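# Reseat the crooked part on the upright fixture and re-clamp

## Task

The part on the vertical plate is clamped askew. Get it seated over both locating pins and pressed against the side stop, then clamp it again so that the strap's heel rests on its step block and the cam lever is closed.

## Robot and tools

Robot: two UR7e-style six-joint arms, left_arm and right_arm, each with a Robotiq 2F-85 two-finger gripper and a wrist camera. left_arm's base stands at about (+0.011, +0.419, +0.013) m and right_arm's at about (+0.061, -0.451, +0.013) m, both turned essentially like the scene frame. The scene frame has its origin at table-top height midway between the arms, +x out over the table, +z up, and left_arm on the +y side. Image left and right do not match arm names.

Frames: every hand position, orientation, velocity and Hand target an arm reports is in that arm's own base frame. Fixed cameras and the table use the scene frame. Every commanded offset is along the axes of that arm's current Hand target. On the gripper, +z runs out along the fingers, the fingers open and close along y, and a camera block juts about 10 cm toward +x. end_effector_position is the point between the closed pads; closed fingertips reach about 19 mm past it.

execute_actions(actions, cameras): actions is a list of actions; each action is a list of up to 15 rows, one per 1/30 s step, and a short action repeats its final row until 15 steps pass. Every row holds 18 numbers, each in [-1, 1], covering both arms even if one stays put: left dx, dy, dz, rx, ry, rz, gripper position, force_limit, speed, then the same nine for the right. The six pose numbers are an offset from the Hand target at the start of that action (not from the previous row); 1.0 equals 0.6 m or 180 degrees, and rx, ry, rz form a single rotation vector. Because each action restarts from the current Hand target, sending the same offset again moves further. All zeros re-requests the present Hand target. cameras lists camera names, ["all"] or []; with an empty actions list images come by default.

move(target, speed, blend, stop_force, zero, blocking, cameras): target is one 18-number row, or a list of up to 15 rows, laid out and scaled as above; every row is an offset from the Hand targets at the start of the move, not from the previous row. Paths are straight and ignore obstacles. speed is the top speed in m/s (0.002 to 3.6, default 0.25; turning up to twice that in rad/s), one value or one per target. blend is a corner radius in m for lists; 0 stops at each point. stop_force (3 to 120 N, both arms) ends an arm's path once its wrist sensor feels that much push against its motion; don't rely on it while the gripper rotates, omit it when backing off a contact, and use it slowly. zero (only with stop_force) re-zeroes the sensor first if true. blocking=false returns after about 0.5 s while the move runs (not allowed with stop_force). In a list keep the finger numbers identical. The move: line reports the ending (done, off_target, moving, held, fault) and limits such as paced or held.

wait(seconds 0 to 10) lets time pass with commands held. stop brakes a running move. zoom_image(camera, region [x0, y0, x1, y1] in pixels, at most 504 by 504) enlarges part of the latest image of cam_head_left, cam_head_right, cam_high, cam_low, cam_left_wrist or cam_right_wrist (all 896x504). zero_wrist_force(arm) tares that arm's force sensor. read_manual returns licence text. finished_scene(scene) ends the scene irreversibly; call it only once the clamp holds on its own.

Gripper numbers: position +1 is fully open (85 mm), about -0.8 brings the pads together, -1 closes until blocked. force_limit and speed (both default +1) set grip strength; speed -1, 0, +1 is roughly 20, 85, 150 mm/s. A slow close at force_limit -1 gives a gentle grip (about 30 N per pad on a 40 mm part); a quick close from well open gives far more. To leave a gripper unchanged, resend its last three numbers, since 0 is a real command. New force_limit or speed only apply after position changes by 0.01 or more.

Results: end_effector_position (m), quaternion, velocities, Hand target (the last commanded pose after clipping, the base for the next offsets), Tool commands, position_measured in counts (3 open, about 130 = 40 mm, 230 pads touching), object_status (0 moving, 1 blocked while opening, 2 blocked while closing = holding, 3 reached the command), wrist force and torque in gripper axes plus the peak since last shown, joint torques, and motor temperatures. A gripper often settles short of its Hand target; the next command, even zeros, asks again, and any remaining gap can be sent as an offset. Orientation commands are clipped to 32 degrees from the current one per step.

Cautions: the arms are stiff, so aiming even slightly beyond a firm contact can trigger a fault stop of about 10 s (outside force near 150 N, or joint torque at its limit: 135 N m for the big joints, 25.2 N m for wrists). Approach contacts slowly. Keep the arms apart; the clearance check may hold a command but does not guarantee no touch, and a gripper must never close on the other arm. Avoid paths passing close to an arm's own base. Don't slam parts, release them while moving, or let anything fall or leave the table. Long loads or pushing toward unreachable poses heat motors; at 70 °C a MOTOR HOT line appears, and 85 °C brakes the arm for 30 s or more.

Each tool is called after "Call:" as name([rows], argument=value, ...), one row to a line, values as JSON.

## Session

Call:
execute_actions(actions=[])

Call:
zoom_image(camera="cam_head_left", region=[450, 60, 650, 230])

Call:
zoom_image(camera="cam_head_right", region=[450, 60, 650, 230])

Call:
zoom_image(camera="cam_high", region=[350, 100, 600, 350])

Scene clock: 0.00 s.
left_arm: end_effector_position=(+0.6632, -0.2716, +0.2832) position_measured=3 object_status=3 end_effector_quat_wxyz=(-0.027, -0.370, +0.928, -0.004) | right_arm: end_effector_position=(+0.0588, +0.5491, +0.3808) position_measured=3 object_status=3 end_effector_quat_wxyz=(-0.333, -0.096, +0.936, +0.059)
Joint positions: left_arm=[-0.558 -1.023 0.98 -1.502 -1.619 -1.317] | right_arm=[4.552 -1.745 -1.384 -1.653 2.257 1.182]
Joint velocities: within noise
Joint torques (N m): no reading
Motor temperatures (°C): left_arm=[30 35 33 38 35 42] | right_arm=[33 32 32 35 33 42]
Wrist force (N): no reading
Wrist torque (N m): no reading
Wrist force, peak (N): no reading
Hand target: left_arm +0.6632, -0.2716, +0.2832; -0.027, -0.370, +0.928, -0.004 | right_arm +0.0588, +0.5491, +0.3808; -0.333, -0.096, +0.936, +0.059
Tool commands: left_gripper/position=+1.0 left_gripper/force_limit=+1.0 left_gripper/speed=+1.0 right_gripper/position=+1.0 right_gripper/force_limit=+1.0 right_gripper/speed=+1.0
camera_calibration:
cam_left_wrist: T_world_to_cam=[[-0.686909, 0.726741, 0.00208585, 0.663471], [0.697754, 0.658703, 0.281512, -0.346304], [0.203212, 0.194828, -0.959555, 0.317983], [0, 0, 0, 1]] pos_world=[0.632761, -0.316012, 0.401227]
cam_right_wrist: T_world_to_cam=[[-0.127387, 0.980241, 0.151331, -0.574621], [0.924751, 0.172543, -0.33921, 0.00108075], [-0.358619, 0.0967326, -0.928459, 0.451887], [0, 0, 0, 1]] pos_world=[0.0878567, 0.519368, 0.506883]

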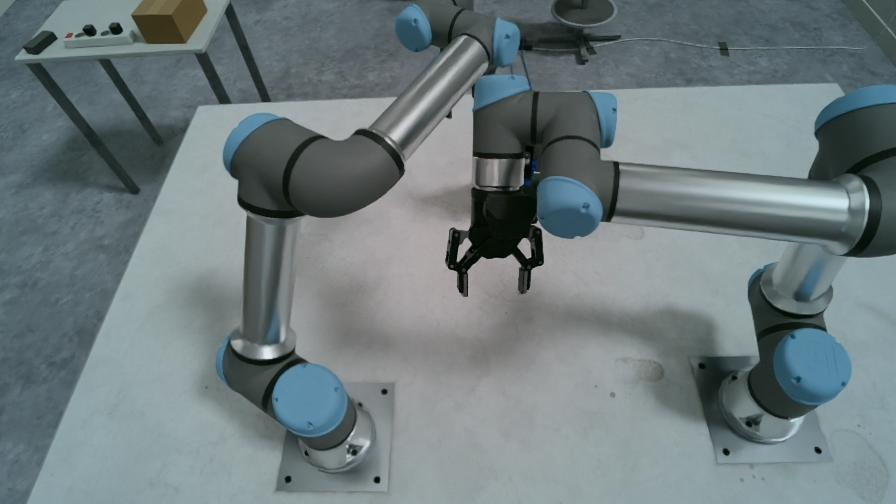

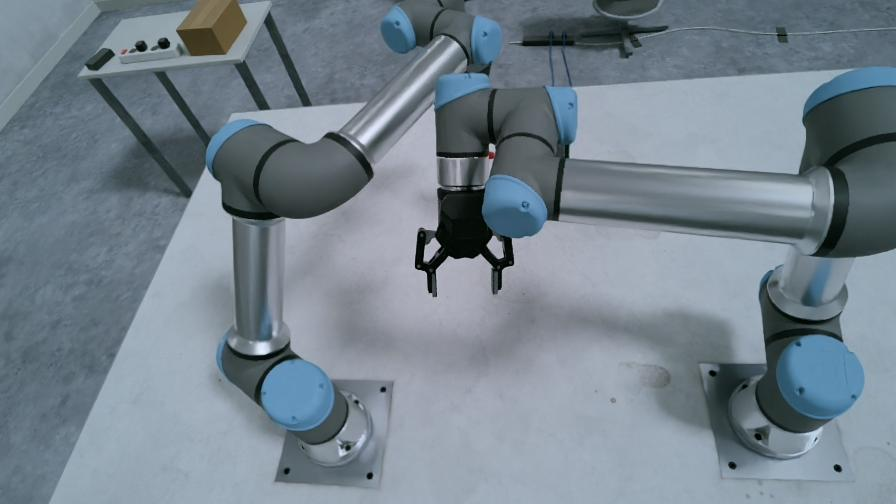

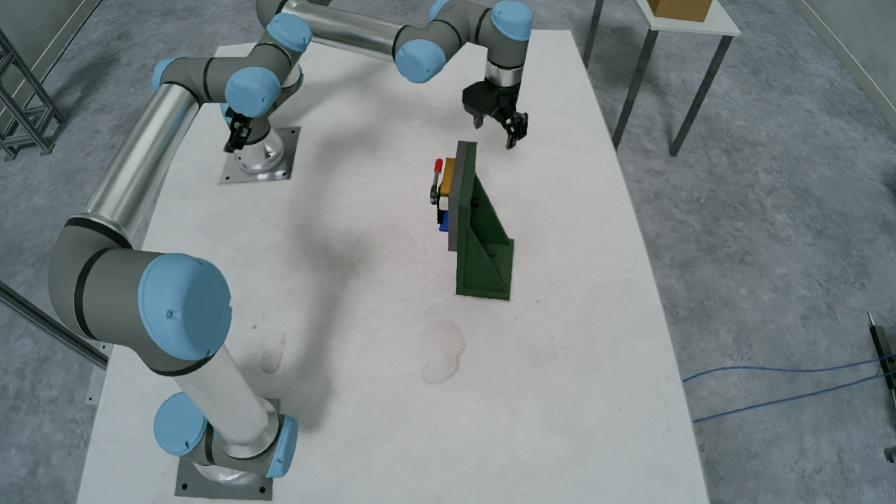

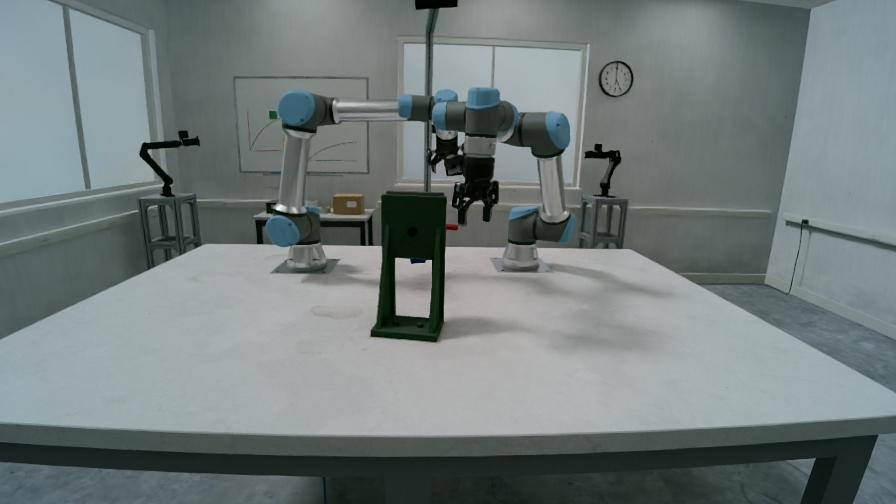

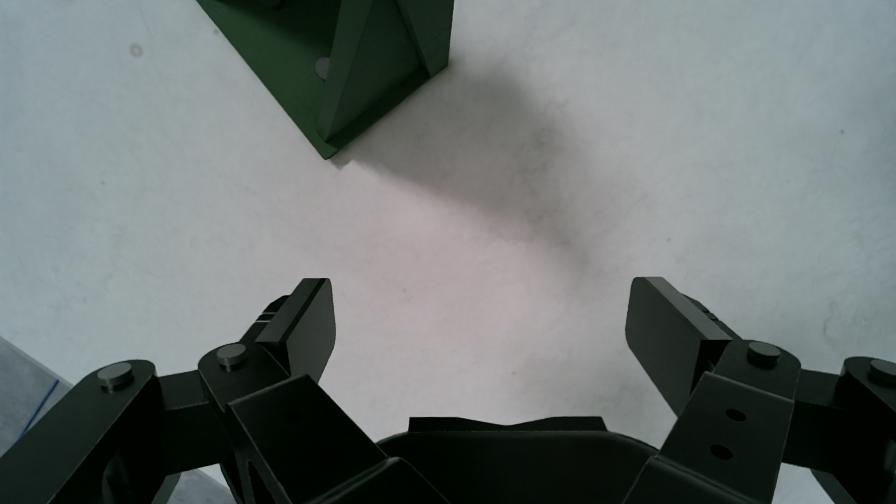

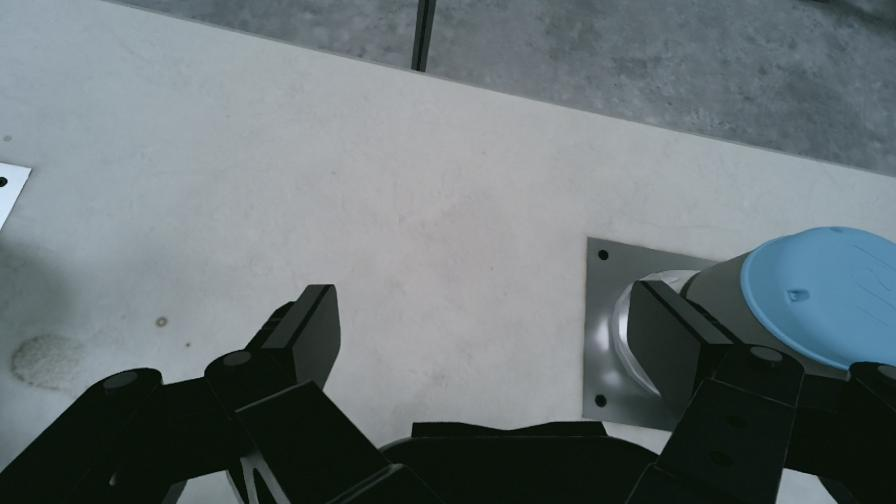

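Scaled by 2.520 from the camera's 896x504 image, which has a finer 1280x720 frame.

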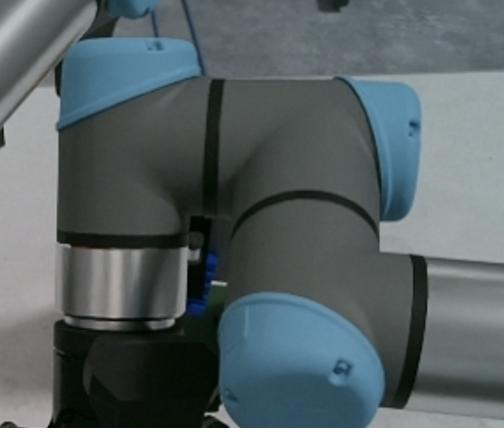

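Scaled by 2.520 from the camera's 896x504 image, which has a finer 1280x720 frame.

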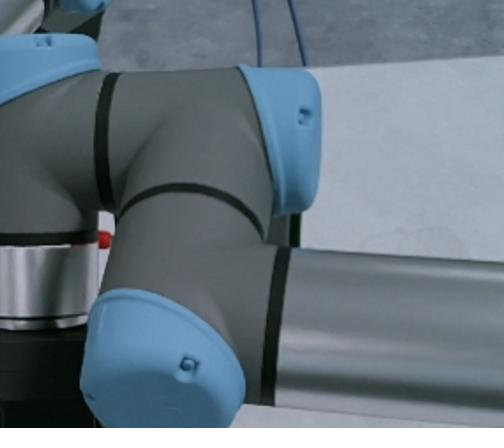

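Scaled by 2.016 from the camera's 896x504 image, which has a finer 1280x720 frame.

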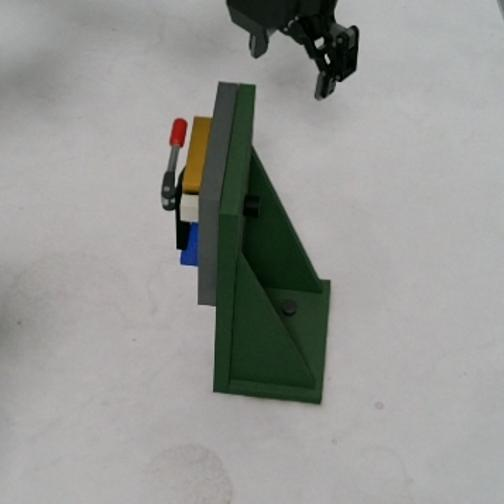

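Call:
move([
  [0,0,0,0,0,0,1,1,1, -0.1165,-0.2663,-0.274,0.0692,-0.5203,0.0416,0.0,-1,0],
], speed=0.25, cameras=["cam_head_left","cam_head_right","cam_right_wrist"])

Scene clock: 74.77 s.
left_arm: end_effector_position=(+0.6632, -0.2716, +0.2832) position_measured=3 object_status=3 end_effector_quat_wxyz=(-0.027, -0.370, +0.928, -0.004) | right_arm: end_effector_position=(+0.2385, +0.4008, +0.4370) position_measured=129 object_status=3 end_effector_quat_wxyz=(+0.462, +0.001, +0.887, +0.000)
Joint positions: left_arm=[-0.558 -1.023 0.98 -1.502 -1.619 -1.317] | right_arm=[4.981 -1.325 -1.702 -2.049 0.661 2.02]
Joint torques (N m): left_arm=[-0.21 -46.38 -27.11 -2.63 0.04 -0.09] | right_arm=[8.1 6.43 15.48 0.8 -4.14 2.15]
Wrist force (N): left_arm=[-0.1 0.0 0.1] | right_arm=[3.2 0.0 1.3]
Wrist torque (N m): left_arm=[0.00 0.01 0.00] | right_arm=[-0.03 -0.81 -0.43]
Wrist force, peak (N): left_arm=[-0.1 0.0 -0.3] | right_arm=[3.4 0.0 1.3]
Hand target: left_arm +0.6632, -0.2716, +0.2832; -0.027, -0.370, +0.928, -0.004 | right_arm +0.2385, +0.4008, +0.4370; +0.462, +0.001, +0.887, +0.000
Off the commanded pose: left_arm 0.000 m, 0 deg | right_arm 0.000 m, 0 deg.
move: done
camera_calibration:
cam_right_wrist: T_world_to_cam=[[0.0246065, 0.99959, 0.014632, -0.399112], [0.285223, -0.0210478, 0.95823, -0.45726], [0.958145, -0.0194053, -0.285624, 0.0345354], [0, 0, 0, 1]] pos_world=[0.107152, 0.389994, 0.453864]
Images, in order (width x height): cam_head_left 896x504, cam_head_right 896x504, cam_right_wrist 896x504.

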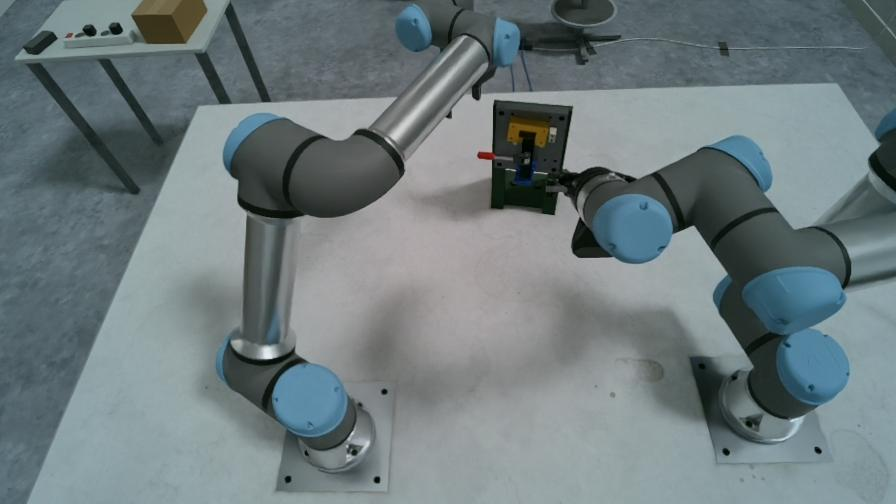

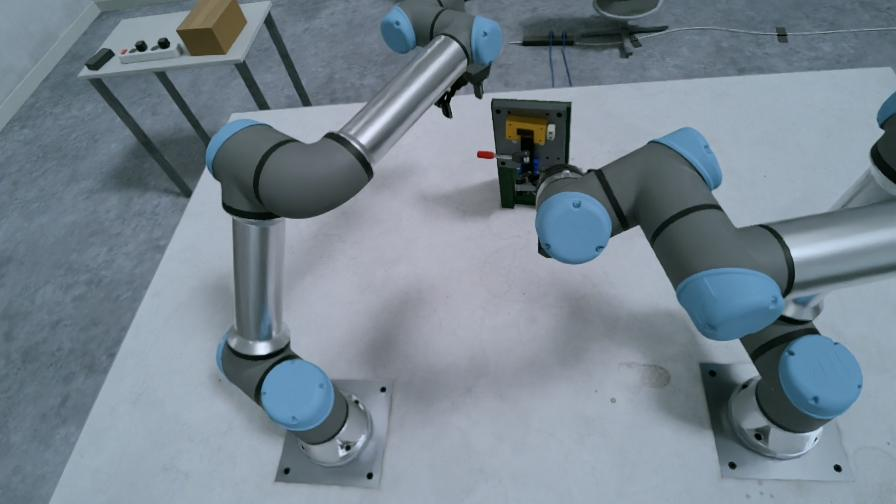

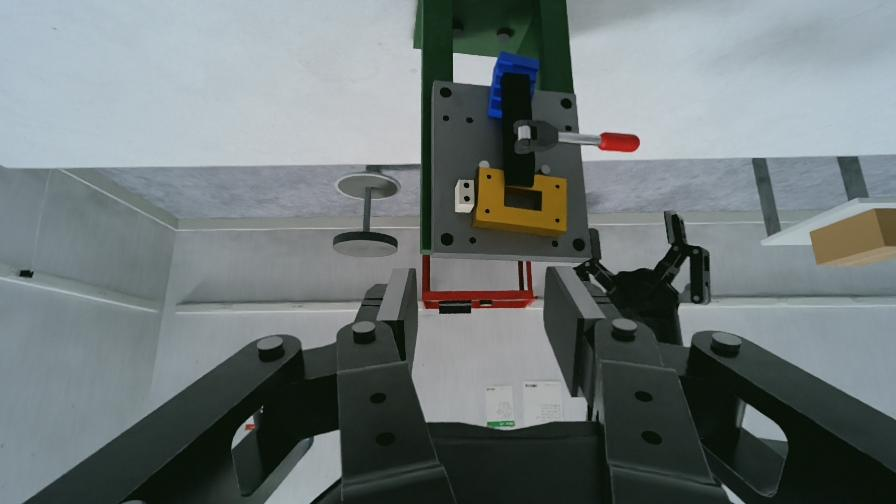

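Call:
zoom_image(camera="cam_right_wrist", region=[400, 30, 660, 280])

Call:
zoom_image(camera="cam_head_left", region=[470, 85, 600, 220])

Call:
zoom_image(camera="cam_head_right", region=[470, 85, 600, 220])

Scaled by 1.938 from the camera's 896x504 image, which has a finer 1280x720 frame.

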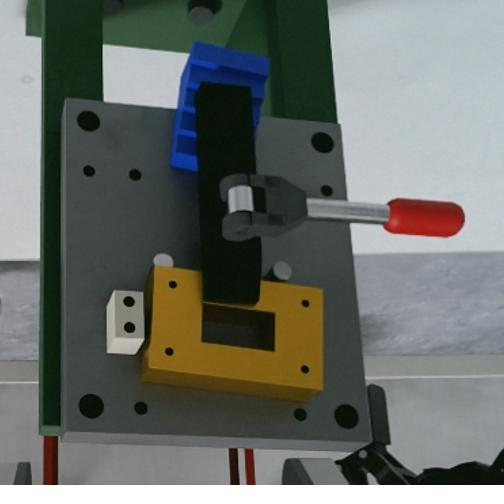

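Scaled by 3.733 from the camera's 896x504 image, which has a finer 1280x720 frame.

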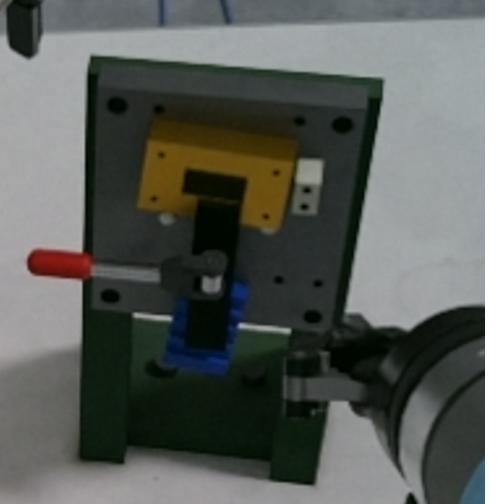

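Scaled by 3.733 from the camera's 896x504 image, which has a finer 1280x720 frame.

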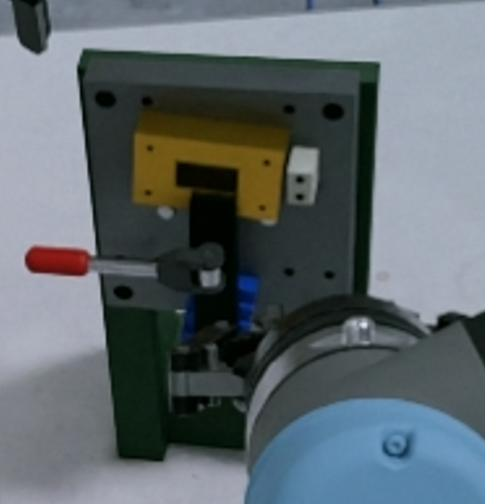

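Call:
wait(seconds=0.1, cameras=["cam_high","cam_right_wrist"])

Call:
zoom_image(camera="cam_high", region=[420, 130, 520, 310])

Call:
zoom_image(camera="cam_right_wrist", region=[430, 40, 590, 200])

Scene clock: 168.57 s.
left_arm: end_effector_position=(+0.6632, -0.2716, +0.2832) position_measured=3 object_status=3 end_effector_quat_wxyz=(-0.027, -0.370, +0.928, -0.004) | right_arm: end_effector_position=(+0.2385, +0.4008, +0.4370) position_measured=129 object_status=3 end_effector_quat_wxyz=(+0.462, +0.001, +0.887, +0.000)
Joint positions: left_arm=[-0.558 -1.023 0.98 -1.502 -1.619 -1.317] | right_arm=[4.981 -1.325 -1.702 -2.049 0.661 2.02]
Joint torques (N m): left_arm=[0.77 -46.68 -27.35 -2.64 0.21 -0.02] | right_arm=[8.99 7.55 16.07 0.27 -4.03 2.04]
Wrist force (N): left_arm=[-0.1 0.0 0.0] | right_arm=[3.1 0.0 1.2]
Wrist torque (N m): left_arm=[0.00 0.02 0.00] | right_arm=[-0.04 -0.80 -0.43]
Wrist force, peak (N): left_arm=[0.1 0.0 -0.3] | right_arm=[3.4 0.0 1.4]
Hand target: left_arm +0.6632, -0.2716, +0.2832; -0.027, -0.370, +0.928, -0.004 | right_arm +0.2385, +0.4008, +0.4370; +0.462, +0.001, +0.887, +0.000
Tool commands: left_gripper/position=+1.0 left_gripper/force_limit=+1.0 left_gripper/speed=+1.0 right_gripper/position=+0.0 right_gripper/force_limit=-1.0 right_gripper/speed=+0.0
Off the commanded pose: left_arm 0.000 m, 0 deg | right_arm 0.000 m, 0 deg.
wait: 0.10 s; at rest from the start
camera_calibration:
cam_right_wrist: T_world_to_cam=[[0.0246056, 0.99959, 0.0146347, -0.399111], [0.28513, -0.0210482, 0.958258, -0.457166], [0.958173, -0.0194057, -0.285531, 0.0344622], [0, 0, 0, 1]] pos_world=[0.107152, 0.389994, 0.453764]
Images, in order (width x height): cam_high 896x504, cam_right_wrist 896x504.

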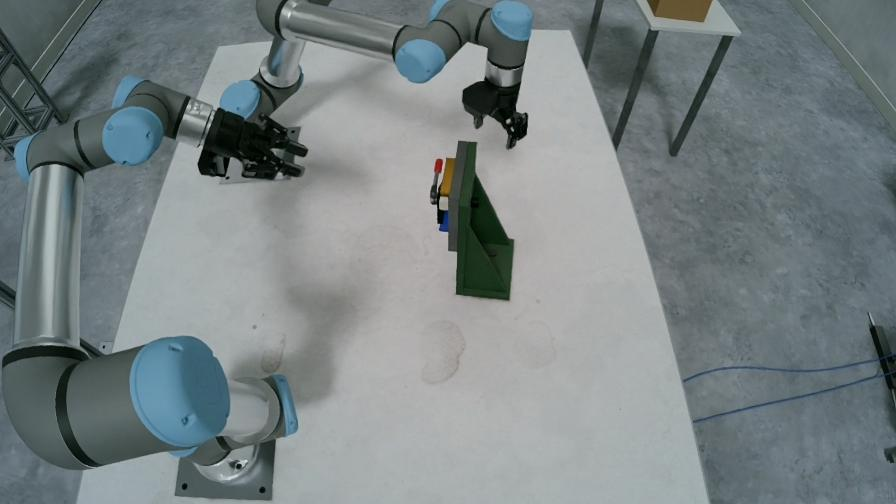

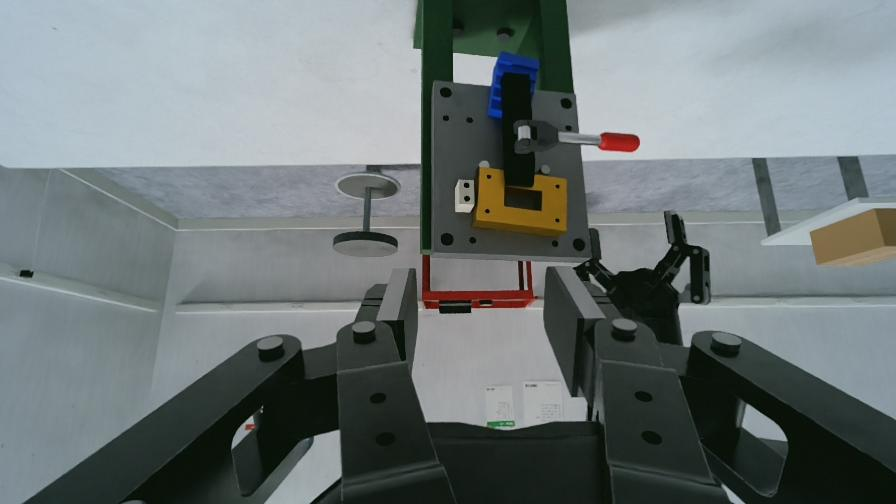

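Scaled by 2.800 from the camera's 896x504 image, which has a finer 1280x720 frame.

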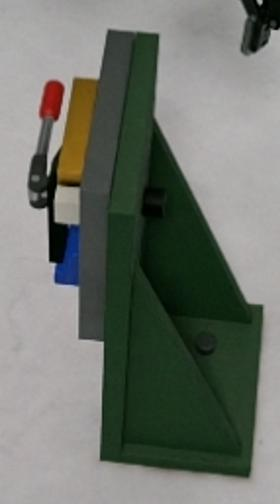

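Scaled by 3.150 from the camera's 896x504 image, which has a finer 1280x720 frame.

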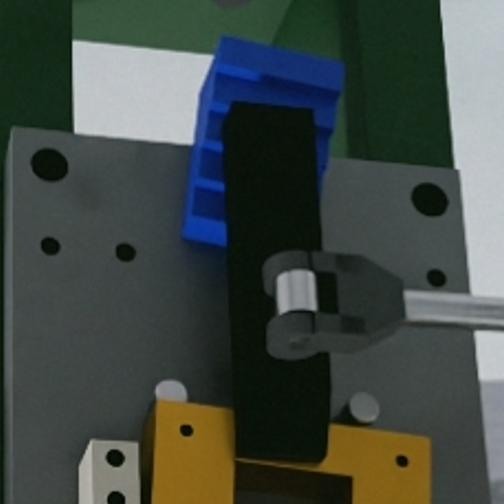

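Call:
move([
  [0,0,0,0,0,0,1,1,1, -0.1722,-0.3347,0.208,-0.0759,0.1371,-0.4478,0.0,-1,0],
], speed=0.25, cameras=["cam_right_wrist"])

Scene clock: 595.07 s.
left_arm: end_effector_position=(+0.6632, -0.2716, +0.2832) position_measured=3 object_status=3 end_effector_quat_wxyz=(-0.027, -0.370, +0.928, -0.004) | right_arm: end_effector_position=(+0.3996, +0.1997, +0.4498) position_measured=129 object_status=3 end_effector_quat_wxyz=(+0.165, -0.617, +0.743, -0.199)
Joint positions: left_arm=[-0.558 -1.023 0.98 -1.502 -1.619 -1.317] | right_arm=[4.214 -1.206 -1.69 -1.64 1.075 -0.359]
Joint torques (N m): left_arm=[-0.74 -46.78 -27.02 -2.65 0.09 0.18] | right_arm=[-8.07 1.52 30.85 5.15 1.12 -1.61]
Wrist force (N): left_arm=[-0.2 0.0 -0.1] | right_arm=[2.0 -0.2 0.0]
Wrist torque (N m): left_arm=[0.01 0.03 0.00] | right_arm=[0.10 -0.44 -0.08]
Wrist force, peak (N): left_arm=[-0.1 0.1 -0.5] | right_arm=[3.8 0.6 1.1]
Hand target: left_arm +0.6632, -0.2716, +0.2832; -0.027, -0.370, +0.928, -0.004 | right_arm +0.3997, +0.1997, +0.4498; +0.165, -0.617, +0.743, -0.199
Off the commanded pose: left_arm 0.000 m, 0 deg | right_arm 0.000 m, 0 deg.
move: done
camera_calibration:
cam_right_wrist: T_world_to_cam=[[-0.841053, 0.182099, -0.509383, 0.542647], [0.0354641, 0.958174, 0.283981, -0.312204], [0.53979, 0.220778, -0.812333, 0.235992], [0, 0, 0, 1]] pos_world=[0.34008, 0.148229, 0.556779]
Images, in order (width x height): cam_right_wrist 896x504.

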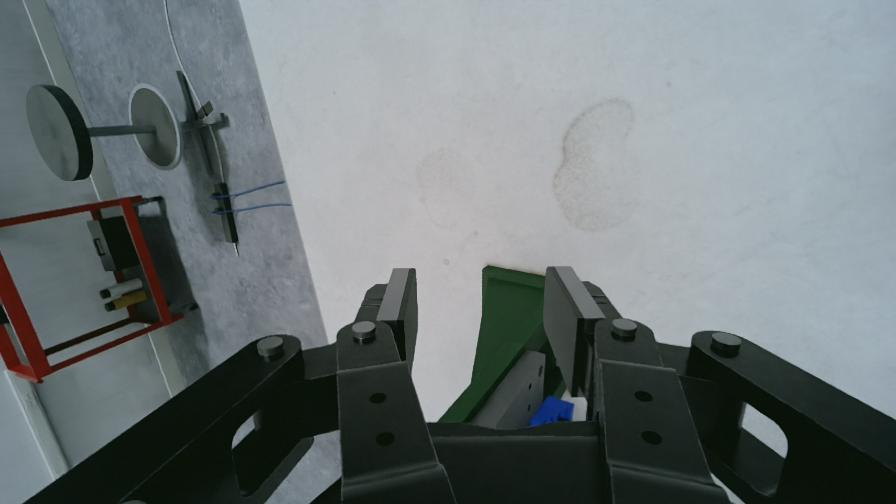

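Call:
move([
  [0.0133,-0.003,-0.249,0,0,0,0,-1,0, 0,0,0,0,0,0,0.0,-1,0],
  [0.4897,0.2678,-0.255,0.111,-0.307,0.229,0,-1,0, 0,0,0,0,0,0,0.0,-1,0],
], speed=0.25, blend=0.03, cameras=["cam_left_wrist","cam_head_left"])

Scene clock: 606.40 s.
left_arm: end_effector_position=(+0.3471, -0.3528, +0.4536) position_measured=128 object_status=3 end_effector_quat_wxyz=(+0.459, +0.006, +0.888, +0.003) | right_arm: end_effector_position=(+0.3997, +0.1997, +0.4498) position_measured=129 object_status=3 end_effector_quat_wxyz=(+0.165, -0.617, +0.743, -0.199)
Joint positions: left_arm=[-1.559 -1.896 1.806 -1.497 -0.617 -1.536] | right_arm=[4.214 -1.206 -1.69 -1.64 1.075 -0.359]
Joint torques (N m): left_arm=[-8.6 -19.3 -16.43 -0.83 3.65 -2.15] | right_arm=[-7.25 1.54 31.56 5.46 0.88 -2.04]
Wrist force (N): left_arm=[0.8 -1.0 -1.3] | right_arm=[1.7 -0.4 0.0]
Wrist torque (N m): left_arm=[-0.07 0.09 0.29] | right_arm=[0.08 -0.40 -0.08]
Wrist force, peak (N): left_arm=[1.7 -1.2 -2.1] | right_arm=[2.1 -0.5 -0.1]
Hand target: left_arm +0.3471, -0.3528, +0.4536; +0.459, +0.006, +0.888, +0.003 | right_arm +0.3997, +0.1997, +0.4498; +0.165, -0.617, +0.743, -0.199
Off the commanded pose: left_arm 0.000 m, 0 deg | right_arm 0.000 m, 0 deg.
move: done
camera_calibration:
cam_left_wrist: T_world_to_cam=[[0.0175342, 0.99982, 0.0072042, 0.354513], [0.27489, -0.0117482, 0.961404, -0.518429], [0.961316, -0.0148771, -0.275047, -0.0860522], [0, 0, 0, 1]] pos_world=[0.219018, -0.36182, 0.472198]
Images, in order (width x height): cam_head_left 896x504, cam_left_wrist 896x504.

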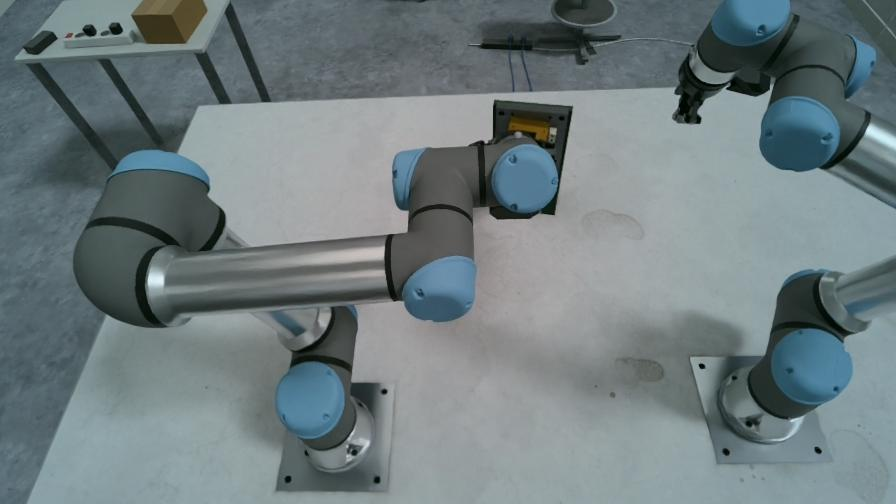

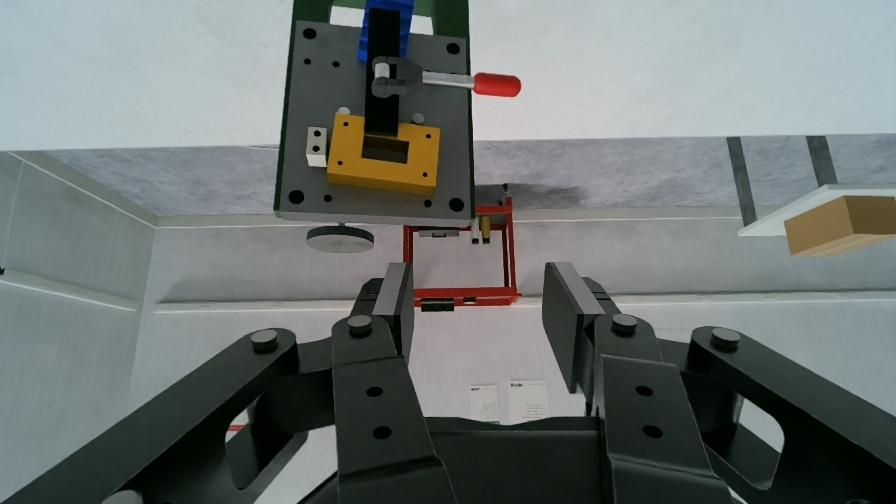

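Call:
move([
  [0,0,0,0,-0.1944,0,0,-1,0, 0,0,0,0,0,0,0.0,-1,0],
  [0,0,0,0,-0.3889,0,0,-1,0, 0,0,0,0,0,0,0.0,-1,0],
], speed=0.2, cameras=["cam_left_wrist","cam_head_left"])

Scene clock: 620.17 s.
left_arm: end_effector_position=(+0.3471, -0.3528, +0.4536) position_measured=128 object_status=3 end_effector_quat_wxyz=(+0.885, +0.007, +0.465, -0.001) | right_arm: end_effector_position=(+0.3997, +0.1997, +0.4498) position_measured=129 object_status=3 end_effector_quat_wxyz=(+0.165, -0.617, +0.743, -0.199)
Joint positions: left_arm=[-1.564 -1.205 1.913 0.895 -0.605 -4.738] | right_arm=[4.214 -1.206 -1.69 -1.64 1.075 -0.359]
Joint torques (N m): left_arm=[10.09 -17.51 -5.88 4.7 -3.49 -2.08] | right_arm=[-6.94 2.36 31.29 5.44 0.88 -2]
Wrist force (N): left_arm=[0.7 -1.1 -4.6] | right_arm=[1.8 -0.1 0.0]
Wrist torque (N m): left_arm=[0.32 0.10 0.21] | right_arm=[0.13 -0.42 -0.08]
Wrist force, peak (N): left_arm=[1.1 -1.2 -4.8] | right_arm=[2.2 -0.6 0.0]
Hand target: left_arm +0.3471, -0.3528, +0.4536; +0.886, +0.007, +0.465, -0.001 | right_arm +0.3997, +0.1997, +0.4498; +0.165, -0.617, +0.743, -0.199
Off the commanded pose: left_arm 0.000 m, 0 deg | right_arm 0.000 m, 0 deg.
move: done
camera_calibration:
cam_left_wrist: T_world_to_cam=[[0.0149306, 0.99971, 0.0188851, 0.350019], [-0.809428, 0.000995825, 0.587218, 0.0321781], [0.587029, -0.0240537, 0.809208, -0.451235], [0, 0, 0, 1]] pos_world=[0.285708, -0.360803, 0.339637]
Images, in order (width x height): cam_head_left 896x504, cam_left_wrist 896x504.

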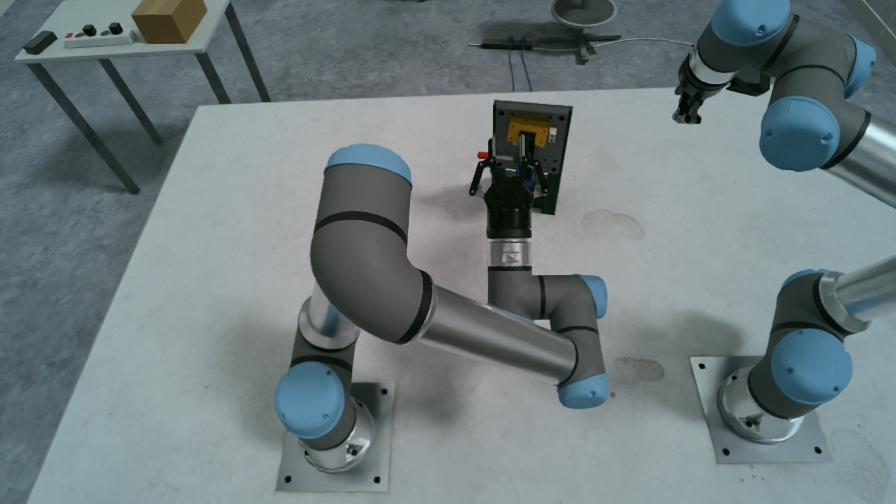

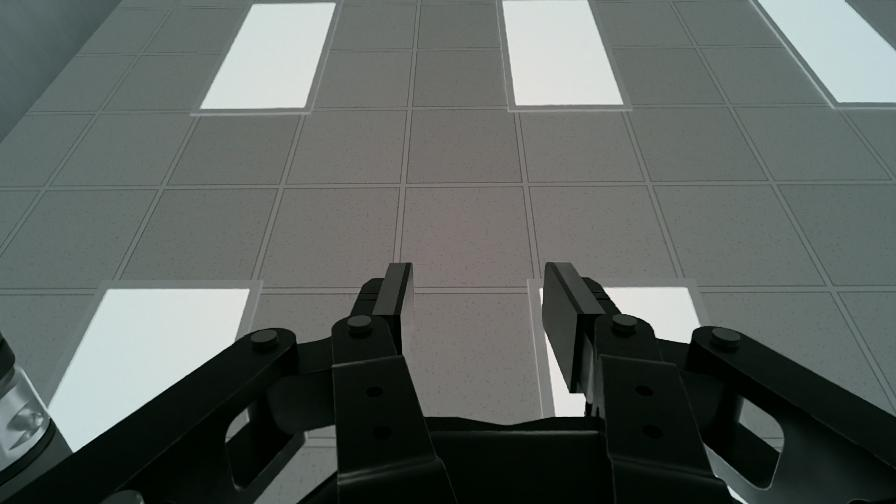

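Call:
move([
  [-0.0031,0.0055,-0.0046,-0.0043,-0.0025,-0.0015,0,-1,0, 0,0,0,0,0,0,0.0,-1,0],
], speed=0.1)

Scene clock: 680.23 s.
left_arm: end_effector_position=(+0.3438, -0.3495, +0.4536) position_measured=128 object_status=3 end_effector_quat_wxyz=(+0.887, +0.000, +0.461, +0.000) | right_arm: end_effector_position=(+0.3997, +0.1997, +0.4498) position_measured=129 object_status=3 end_effector_quat_wxyz=(+0.165, -0.617, +0.743, -0.199)
Joint positions: left_arm=[-1.57 -1.209 1.913 0.866 -0.612 -4.713] | right_arm=[4.214 -1.206 -1.69 -1.64 1.075 -0.359]
Joint torques (N m): left_arm=[-9.18 -38.83 -4.62 1.35 -3.27 1.35] | right_arm=[-6.91 2.82 30.38 5.41 0.85 -1.91]
Wrist force (N): left_arm=[0.8 -1.1 -4.7] | right_arm=[1.9 -0.2 -0.2]
Wrist torque (N m): left_arm=[0.31 0.08 0.09] | right_arm=[0.10 -0.43 -0.08]
Wrist force, peak (N): left_arm=[0.9 -1.3 -4.9] | right_arm=[2.1 -0.7 0.0]
Hand target: left_arm +0.3438, -0.3495, +0.4536; +0.887, +0.000, +0.461, +0.000 | right_arm +0.3997, +0.1997, +0.4498; +0.165, -0.617, +0.743, -0.199
Off the commanded pose: left_arm 0.000 m, 0 deg | right_arm 0.000 m, 0 deg.
move: done

Call:
move([
  [0.03733,0,-0.00163,0,0.02778,0,0,-1,0, 0,0,0,0,0,0,0.0,-1,0],
  [0.07438,0,-0.00651,0,0.05556,0,0,-1,0, 0,0,0,0,0,0,0.0,-1,0],
  [0.11086,0,-0.01459,0,0.08333,0,0,-1,0, 0,0,0,0,0,0,0.0,-1,0],
  [0.14649,0,-0.02583,0,0.11111,0,0,-1,0, 0,0,0,0,0,0,0.0,-1,0],
  [0.18101,0,-0.04013,0,0.13889,0,0,-1,0, 0,0,0,0,0,0,0.0,-1,0],
  [0.21415,0,-0.05738,0,0.16667,0,0,-1,0, 0,0,0,0,0,0,0.0,-1,0],
  [0.24567,0,-0.07746,0,0.19444,0,0,-1,0, 0,0,0,0,0,0,0.0,-1,0],
  [0.27531,0,-0.1002,0,0.22222,0,0,-1,0, 0,0,0,0,0,0,0.0,-1,0],
  [0.30286,0,-0.12545,0,0.25,0,0,-1,0, 0,0,0,0,0,0,0.0,-1,0],
  [0.3281,0,-0.153,0,0.27778,0,0,-1,0, 0,0,0,0,0,0,0.0,-1,0],
  [0.35084,0,-0.18264,0,0.30556,0,0,-1,0, 0,0,0,0,0,0,0.0,-1,0],
  [0.37092,0,-0.21415,0,0.33333,0,0,-1,0, 0,0,0,0,0,0,0.0,-1,0],
], speed=0.3, blend=0.005, cameras=["cam_head_left"])

Scene clock: 712.13 s.
left_arm: end_effector_position=(+0.3666, -0.3496, +0.1977) position_measured=128 object_status=3 end_effector_quat_wxyz=(+0.538, +0.000, +0.843, +0.000) | right_arm: end_effector_position=(+0.3997, +0.1997, +0.4498) position_measured=129 object_status=3 end_effector_quat_wxyz=(+0.165, -0.617, +0.743, -0.199)
Joint positions: left_arm=[-1.57 -1.209 1.913 0.866 0.435 -4.712] | right_arm=[4.214 -1.206 -1.69 -1.64 1.075 -0.359]
Joint torques (N m): left_arm=[10.03 -18.32 -26.64 1.34 -0.57 1.37] | right_arm=[-7.42 2.52 31.4 5.43 0.86 -1.88]
Wrist force (N): left_arm=[1.1 -1.1 -1.8] | right_arm=[1.9 -0.3 0.3]
Wrist torque (N m): left_arm=[-0.03 0.10 0.19] | right_arm=[0.09 -0.43 -0.08]
Wrist force, peak (N): left_arm=[0.9 -1.3 -4.8] | right_arm=[2.2 -0.5 0.1]
Hand target: left_arm +0.3666, -0.3496, +0.1977; +0.538, +0.000, +0.843, +0.000 | right_arm +0.3997, +0.1997, +0.4498; +0.165, -0.617, +0.743, -0.199
Off the commanded pose: left_arm 0.000 m, 0 deg | right_arm 0.000 m, 0 deg.
move: done
Images, in order (width x height): cam_head_left 896x504.

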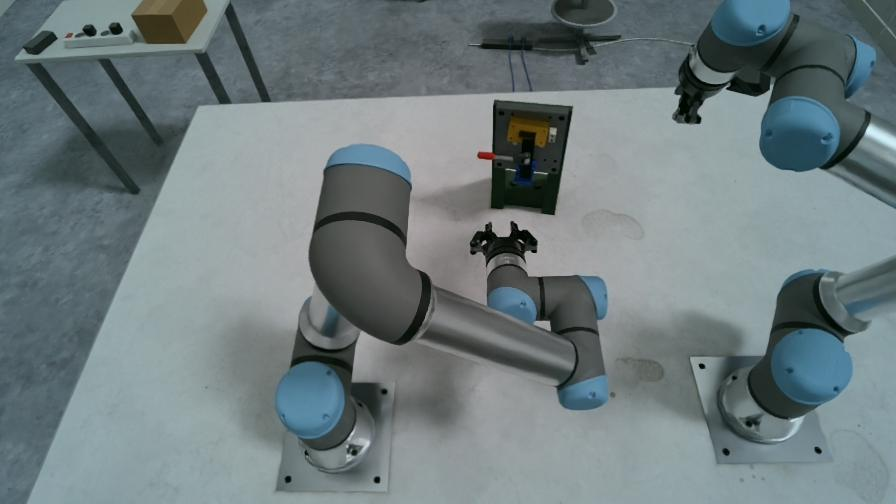

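Call:
move([
  [0.0108,-0.0683,0.1258,0.0452,-0.1427,0.0672,0,-1,0, 0,0,0,0,0,0,0.0,-1,0],
], speed=0.15, cameras=["cam_head_left","cam_left_wrist"])

Scene clock: 730.37 s.
left_arm: end_effector_position=(+0.4323, -0.3905, +0.1601) position_measured=128 object_status=3 end_effector_quat_wxyz=(+0.707, +0.125, +0.696, -0.003) | right_arm: end_effector_position=(+0.3997, +0.1997, +0.4498) position_measured=129 object_status=3 end_effector_quat_wxyz=(+0.165, -0.617, +0.743, -0.199)
Joint positions: left_arm=[-1.44 -1.276 2.185 -0.908 0.313 -2.968] | right_arm=[4.214 -1.206 -1.69 -1.64 1.075 -0.359]
Joint torques (N m): left_arm=[9.39 -28.14 -6.02 -2.26 1.76 1.27] | right_arm=[-7.15 2.98 30.17 5.38 0.86 -1.84]
Wrist force (N): left_arm=[0.9 -1.4 -3.1] | right_arm=[1.9 -0.4 0.1]
Wrist torque (N m): left_arm=[0.12 0.13 0.16] | right_arm=[0.09 -0.43 -0.08]
Wrist force, peak (N): left_arm=[1.1 -1.5 -3.2] | right_arm=[2.1 -0.5 0.0]
Hand target: left_arm +0.4323, -0.3905, +0.1600; +0.707, +0.126, +0.696, -0.003 | right_arm +0.3997, +0.1997, +0.4498; +0.165, -0.617, +0.743, -0.199
Off the commanded pose: left_arm 0.000 m, 0 deg | right_arm 0.000 m, 0 deg.
move: done
camera_calibration:
cam_left_wrist: T_world_to_cam=[[0.18878, 0.966217, 0.175462, 0.27868], [-0.356049, -0.099173, 0.92919, -0.0162644], [0.9152, -0.237885, 0.325299, -0.412562], [0, 0, 0, 1]] pos_world=[0.319176, -0.36902, 0.100421]
Images, in order (width x height): cam_head_left 896x504, cam_left_wrist 896x504.

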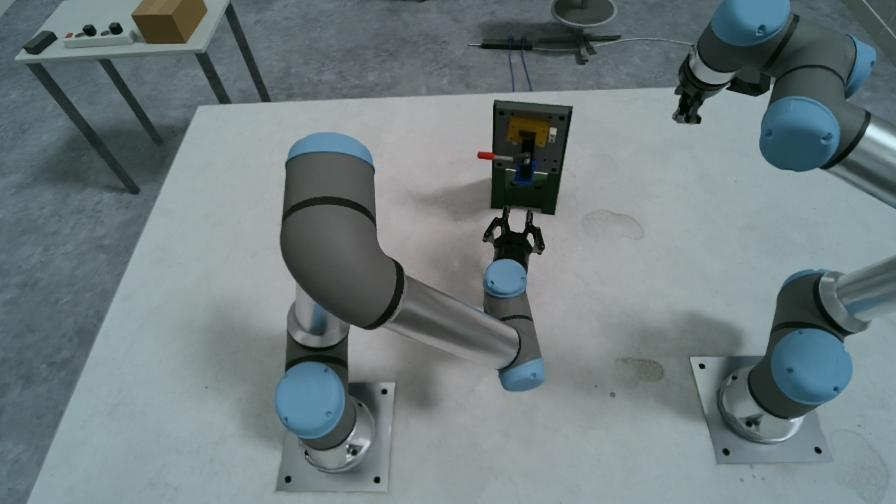

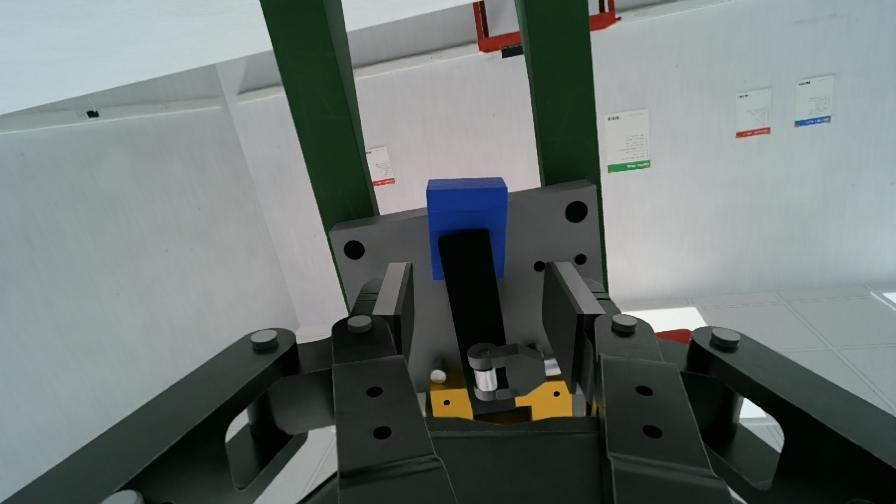

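Call:
zoom_image(camera="cam_left_wrist", region=[370, 150, 570, 350])

Scaled by 2.520 from the camera's 896x504 image, which has a finer 1280x720 frame.

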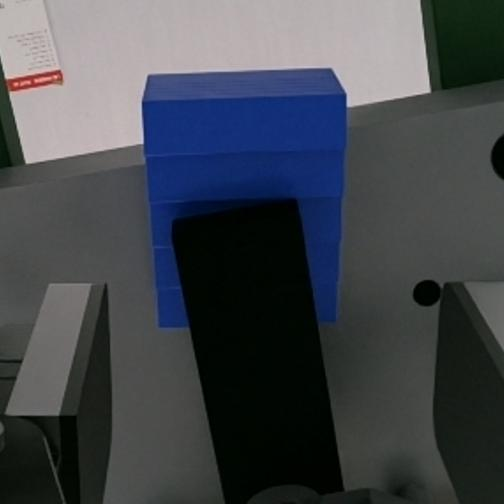

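Call:
move([
  [0,0,0,0,0,0,0.5,-1,0, 0,0,0,0,0,0,0.0,-1,0],
  [0,0,0.125,0,0,0,0.5,-1,0, 0,0,0,0,0,0,0.0,-1,0],
], speed=0.08, cameras=["cam_left_wrist"])

Scene clock: 784.47 s.
left_arm: end_effector_position=(+0.5060, -0.4041, +0.1600) position_measured=66 object_status=3 end_effector_quat_wxyz=(+0.707, +0.126, +0.696, -0.003) | right_arm: end_effector_position=(+0.3997, +0.1997, +0.4498) position_measured=129 object_status=3 end_effector_quat_wxyz=(+0.165, -0.617, +0.743, -0.199)
Joint positions: left_arm=[-1.264 -1.184 2.04 -0.857 0.49 -2.967] | right_arm=[4.214 -1.206 -1.69 -1.64 1.075 -0.359]
Joint torques (N m): left_arm=[10.28 -20.3 -28.31 0.56 1.75 -1.95] | right_arm=[-6.87 2.57 30.16 5.38 0.87 -1.67]
Wrist force (N): left_arm=[1.1 -1.3 -3.1] | right_arm=[1.9 -0.4 0.3]
Wrist torque (N m): left_arm=[0.14 0.10 0.29] | right_arm=[0.07 -0.43 -0.08]
Wrist force, peak (N): left_arm=[1.1 -1.7 -3.8] | right_arm=[2.1 -0.5 -0.2]
Hand target: left_arm +0.5061, -0.4042, +0.1600; +0.707, +0.126, +0.696, -0.003 | right_arm +0.3997, +0.1997, +0.4498; +0.165, -0.617, +0.743, -0.199
Off the commanded pose: left_arm 0.000 m, 0 deg | right_arm 0.000 m, 0 deg.
move: done
camera_calibration:
cam_left_wrist: T_world_to_cam=[[0.188703, 0.966204, 0.175614, 0.277954], [-0.356283, -0.099285, 0.929088, 0.00874443], [0.915125, -0.23789, 0.325507, -0.483116], [0, 0, 0, 1]] pos_world=[0.392776, -0.382621, 0.100321]
Images, in order (width x height): cam_left_wrist 896x504.

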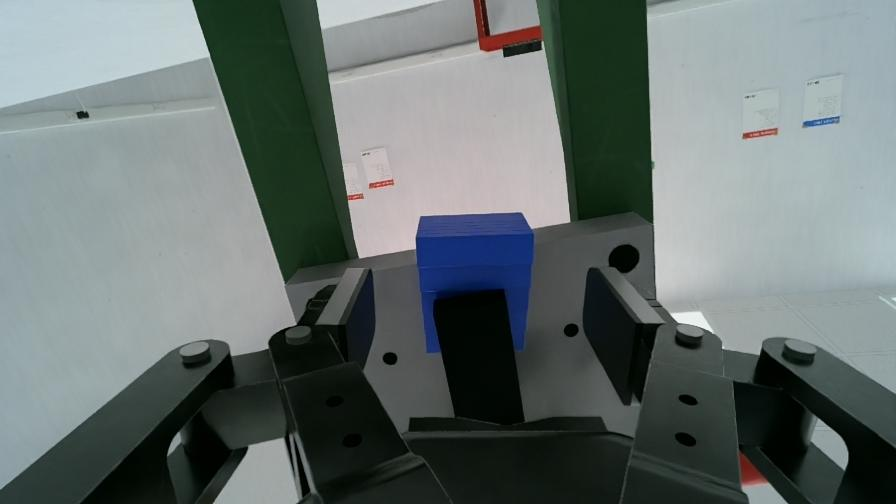

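Call:
zoom_image(camera="cam_left_wrist", region=[390, 200, 560, 370])

Scaled by 2.965 from the camera's 896x504 image, which has a finer 1280x720 frame.

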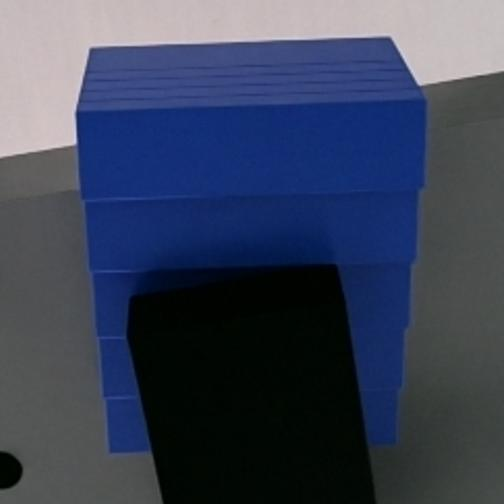

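Call:
move([
  [0,0,0.0583,0,0,0,0.5,-1,0, 0,0,0,0,0,0,0.0,-1,0],
], speed=0.03, cameras=["cam_left_wrist"])

Scene clock: 815.73 s.
left_arm: end_effector_position=(+0.5404, -0.4105, +0.1600) position_measured=66 object_status=3 end_effector_quat_wxyz=(+0.707, +0.126, +0.696, -0.003) | right_arm: end_effector_position=(+0.3997, +0.1997, +0.4498) position_measured=129 object_status=3 end_effector_quat_wxyz=(+0.165, -0.617, +0.743, -0.199)
Joint positions: left_arm=[-1.193 -1.137 1.964 -0.826 0.56 -2.967] | right_arm=[4.214 -1.206 -1.69 -1.64 1.075 -0.359]
Joint torques (N m): left_arm=[10.51 -21.69 -29.53 0.68 1.79 -1.85] | right_arm=[-7.93 3.14 30.41 5.37 0.84 -1.55]
Wrist force (N): left_arm=[0.9 -1.6 -2.9] | right_arm=[1.7 -0.4 -0.1]
Wrist torque (N m): left_arm=[0.09 0.13 0.27] | right_arm=[0.08 -0.40 -0.08]
Wrist force, peak (N): left_arm=[0.9 -1.5 -3.4] | right_arm=[2.1 -0.2 0.0]
Hand target: left_arm +0.5405, -0.4105, +0.1600; +0.707, +0.126, +0.696, -0.003 | right_arm +0.3997, +0.1997, +0.4498; +0.165, -0.617, +0.743, -0.199
Off the commanded pose: left_arm 0.000 m, 0 deg | right_arm 0.000 m, 0 deg.
move: done
camera_calibration:
cam_left_wrist: T_world_to_cam=[[0.18875, 0.96617, 0.175753, 0.277599], [-0.356313, -0.0993941, 0.929065, 0.020338], [0.915103, -0.237984, 0.325499, -0.516145], [0, 0, 0, 1]] pos_world=[0.427176, -0.389021, 0.10032]
Images, in order (width x height): cam_left_wrist 896x504.

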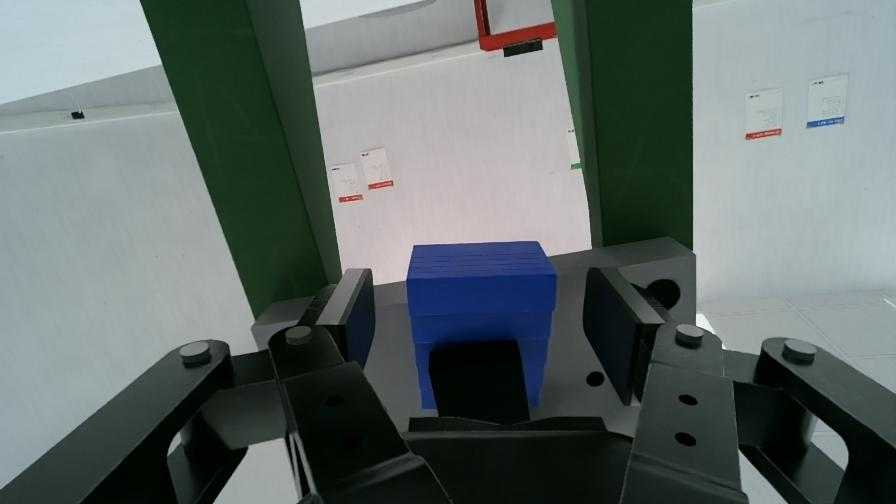

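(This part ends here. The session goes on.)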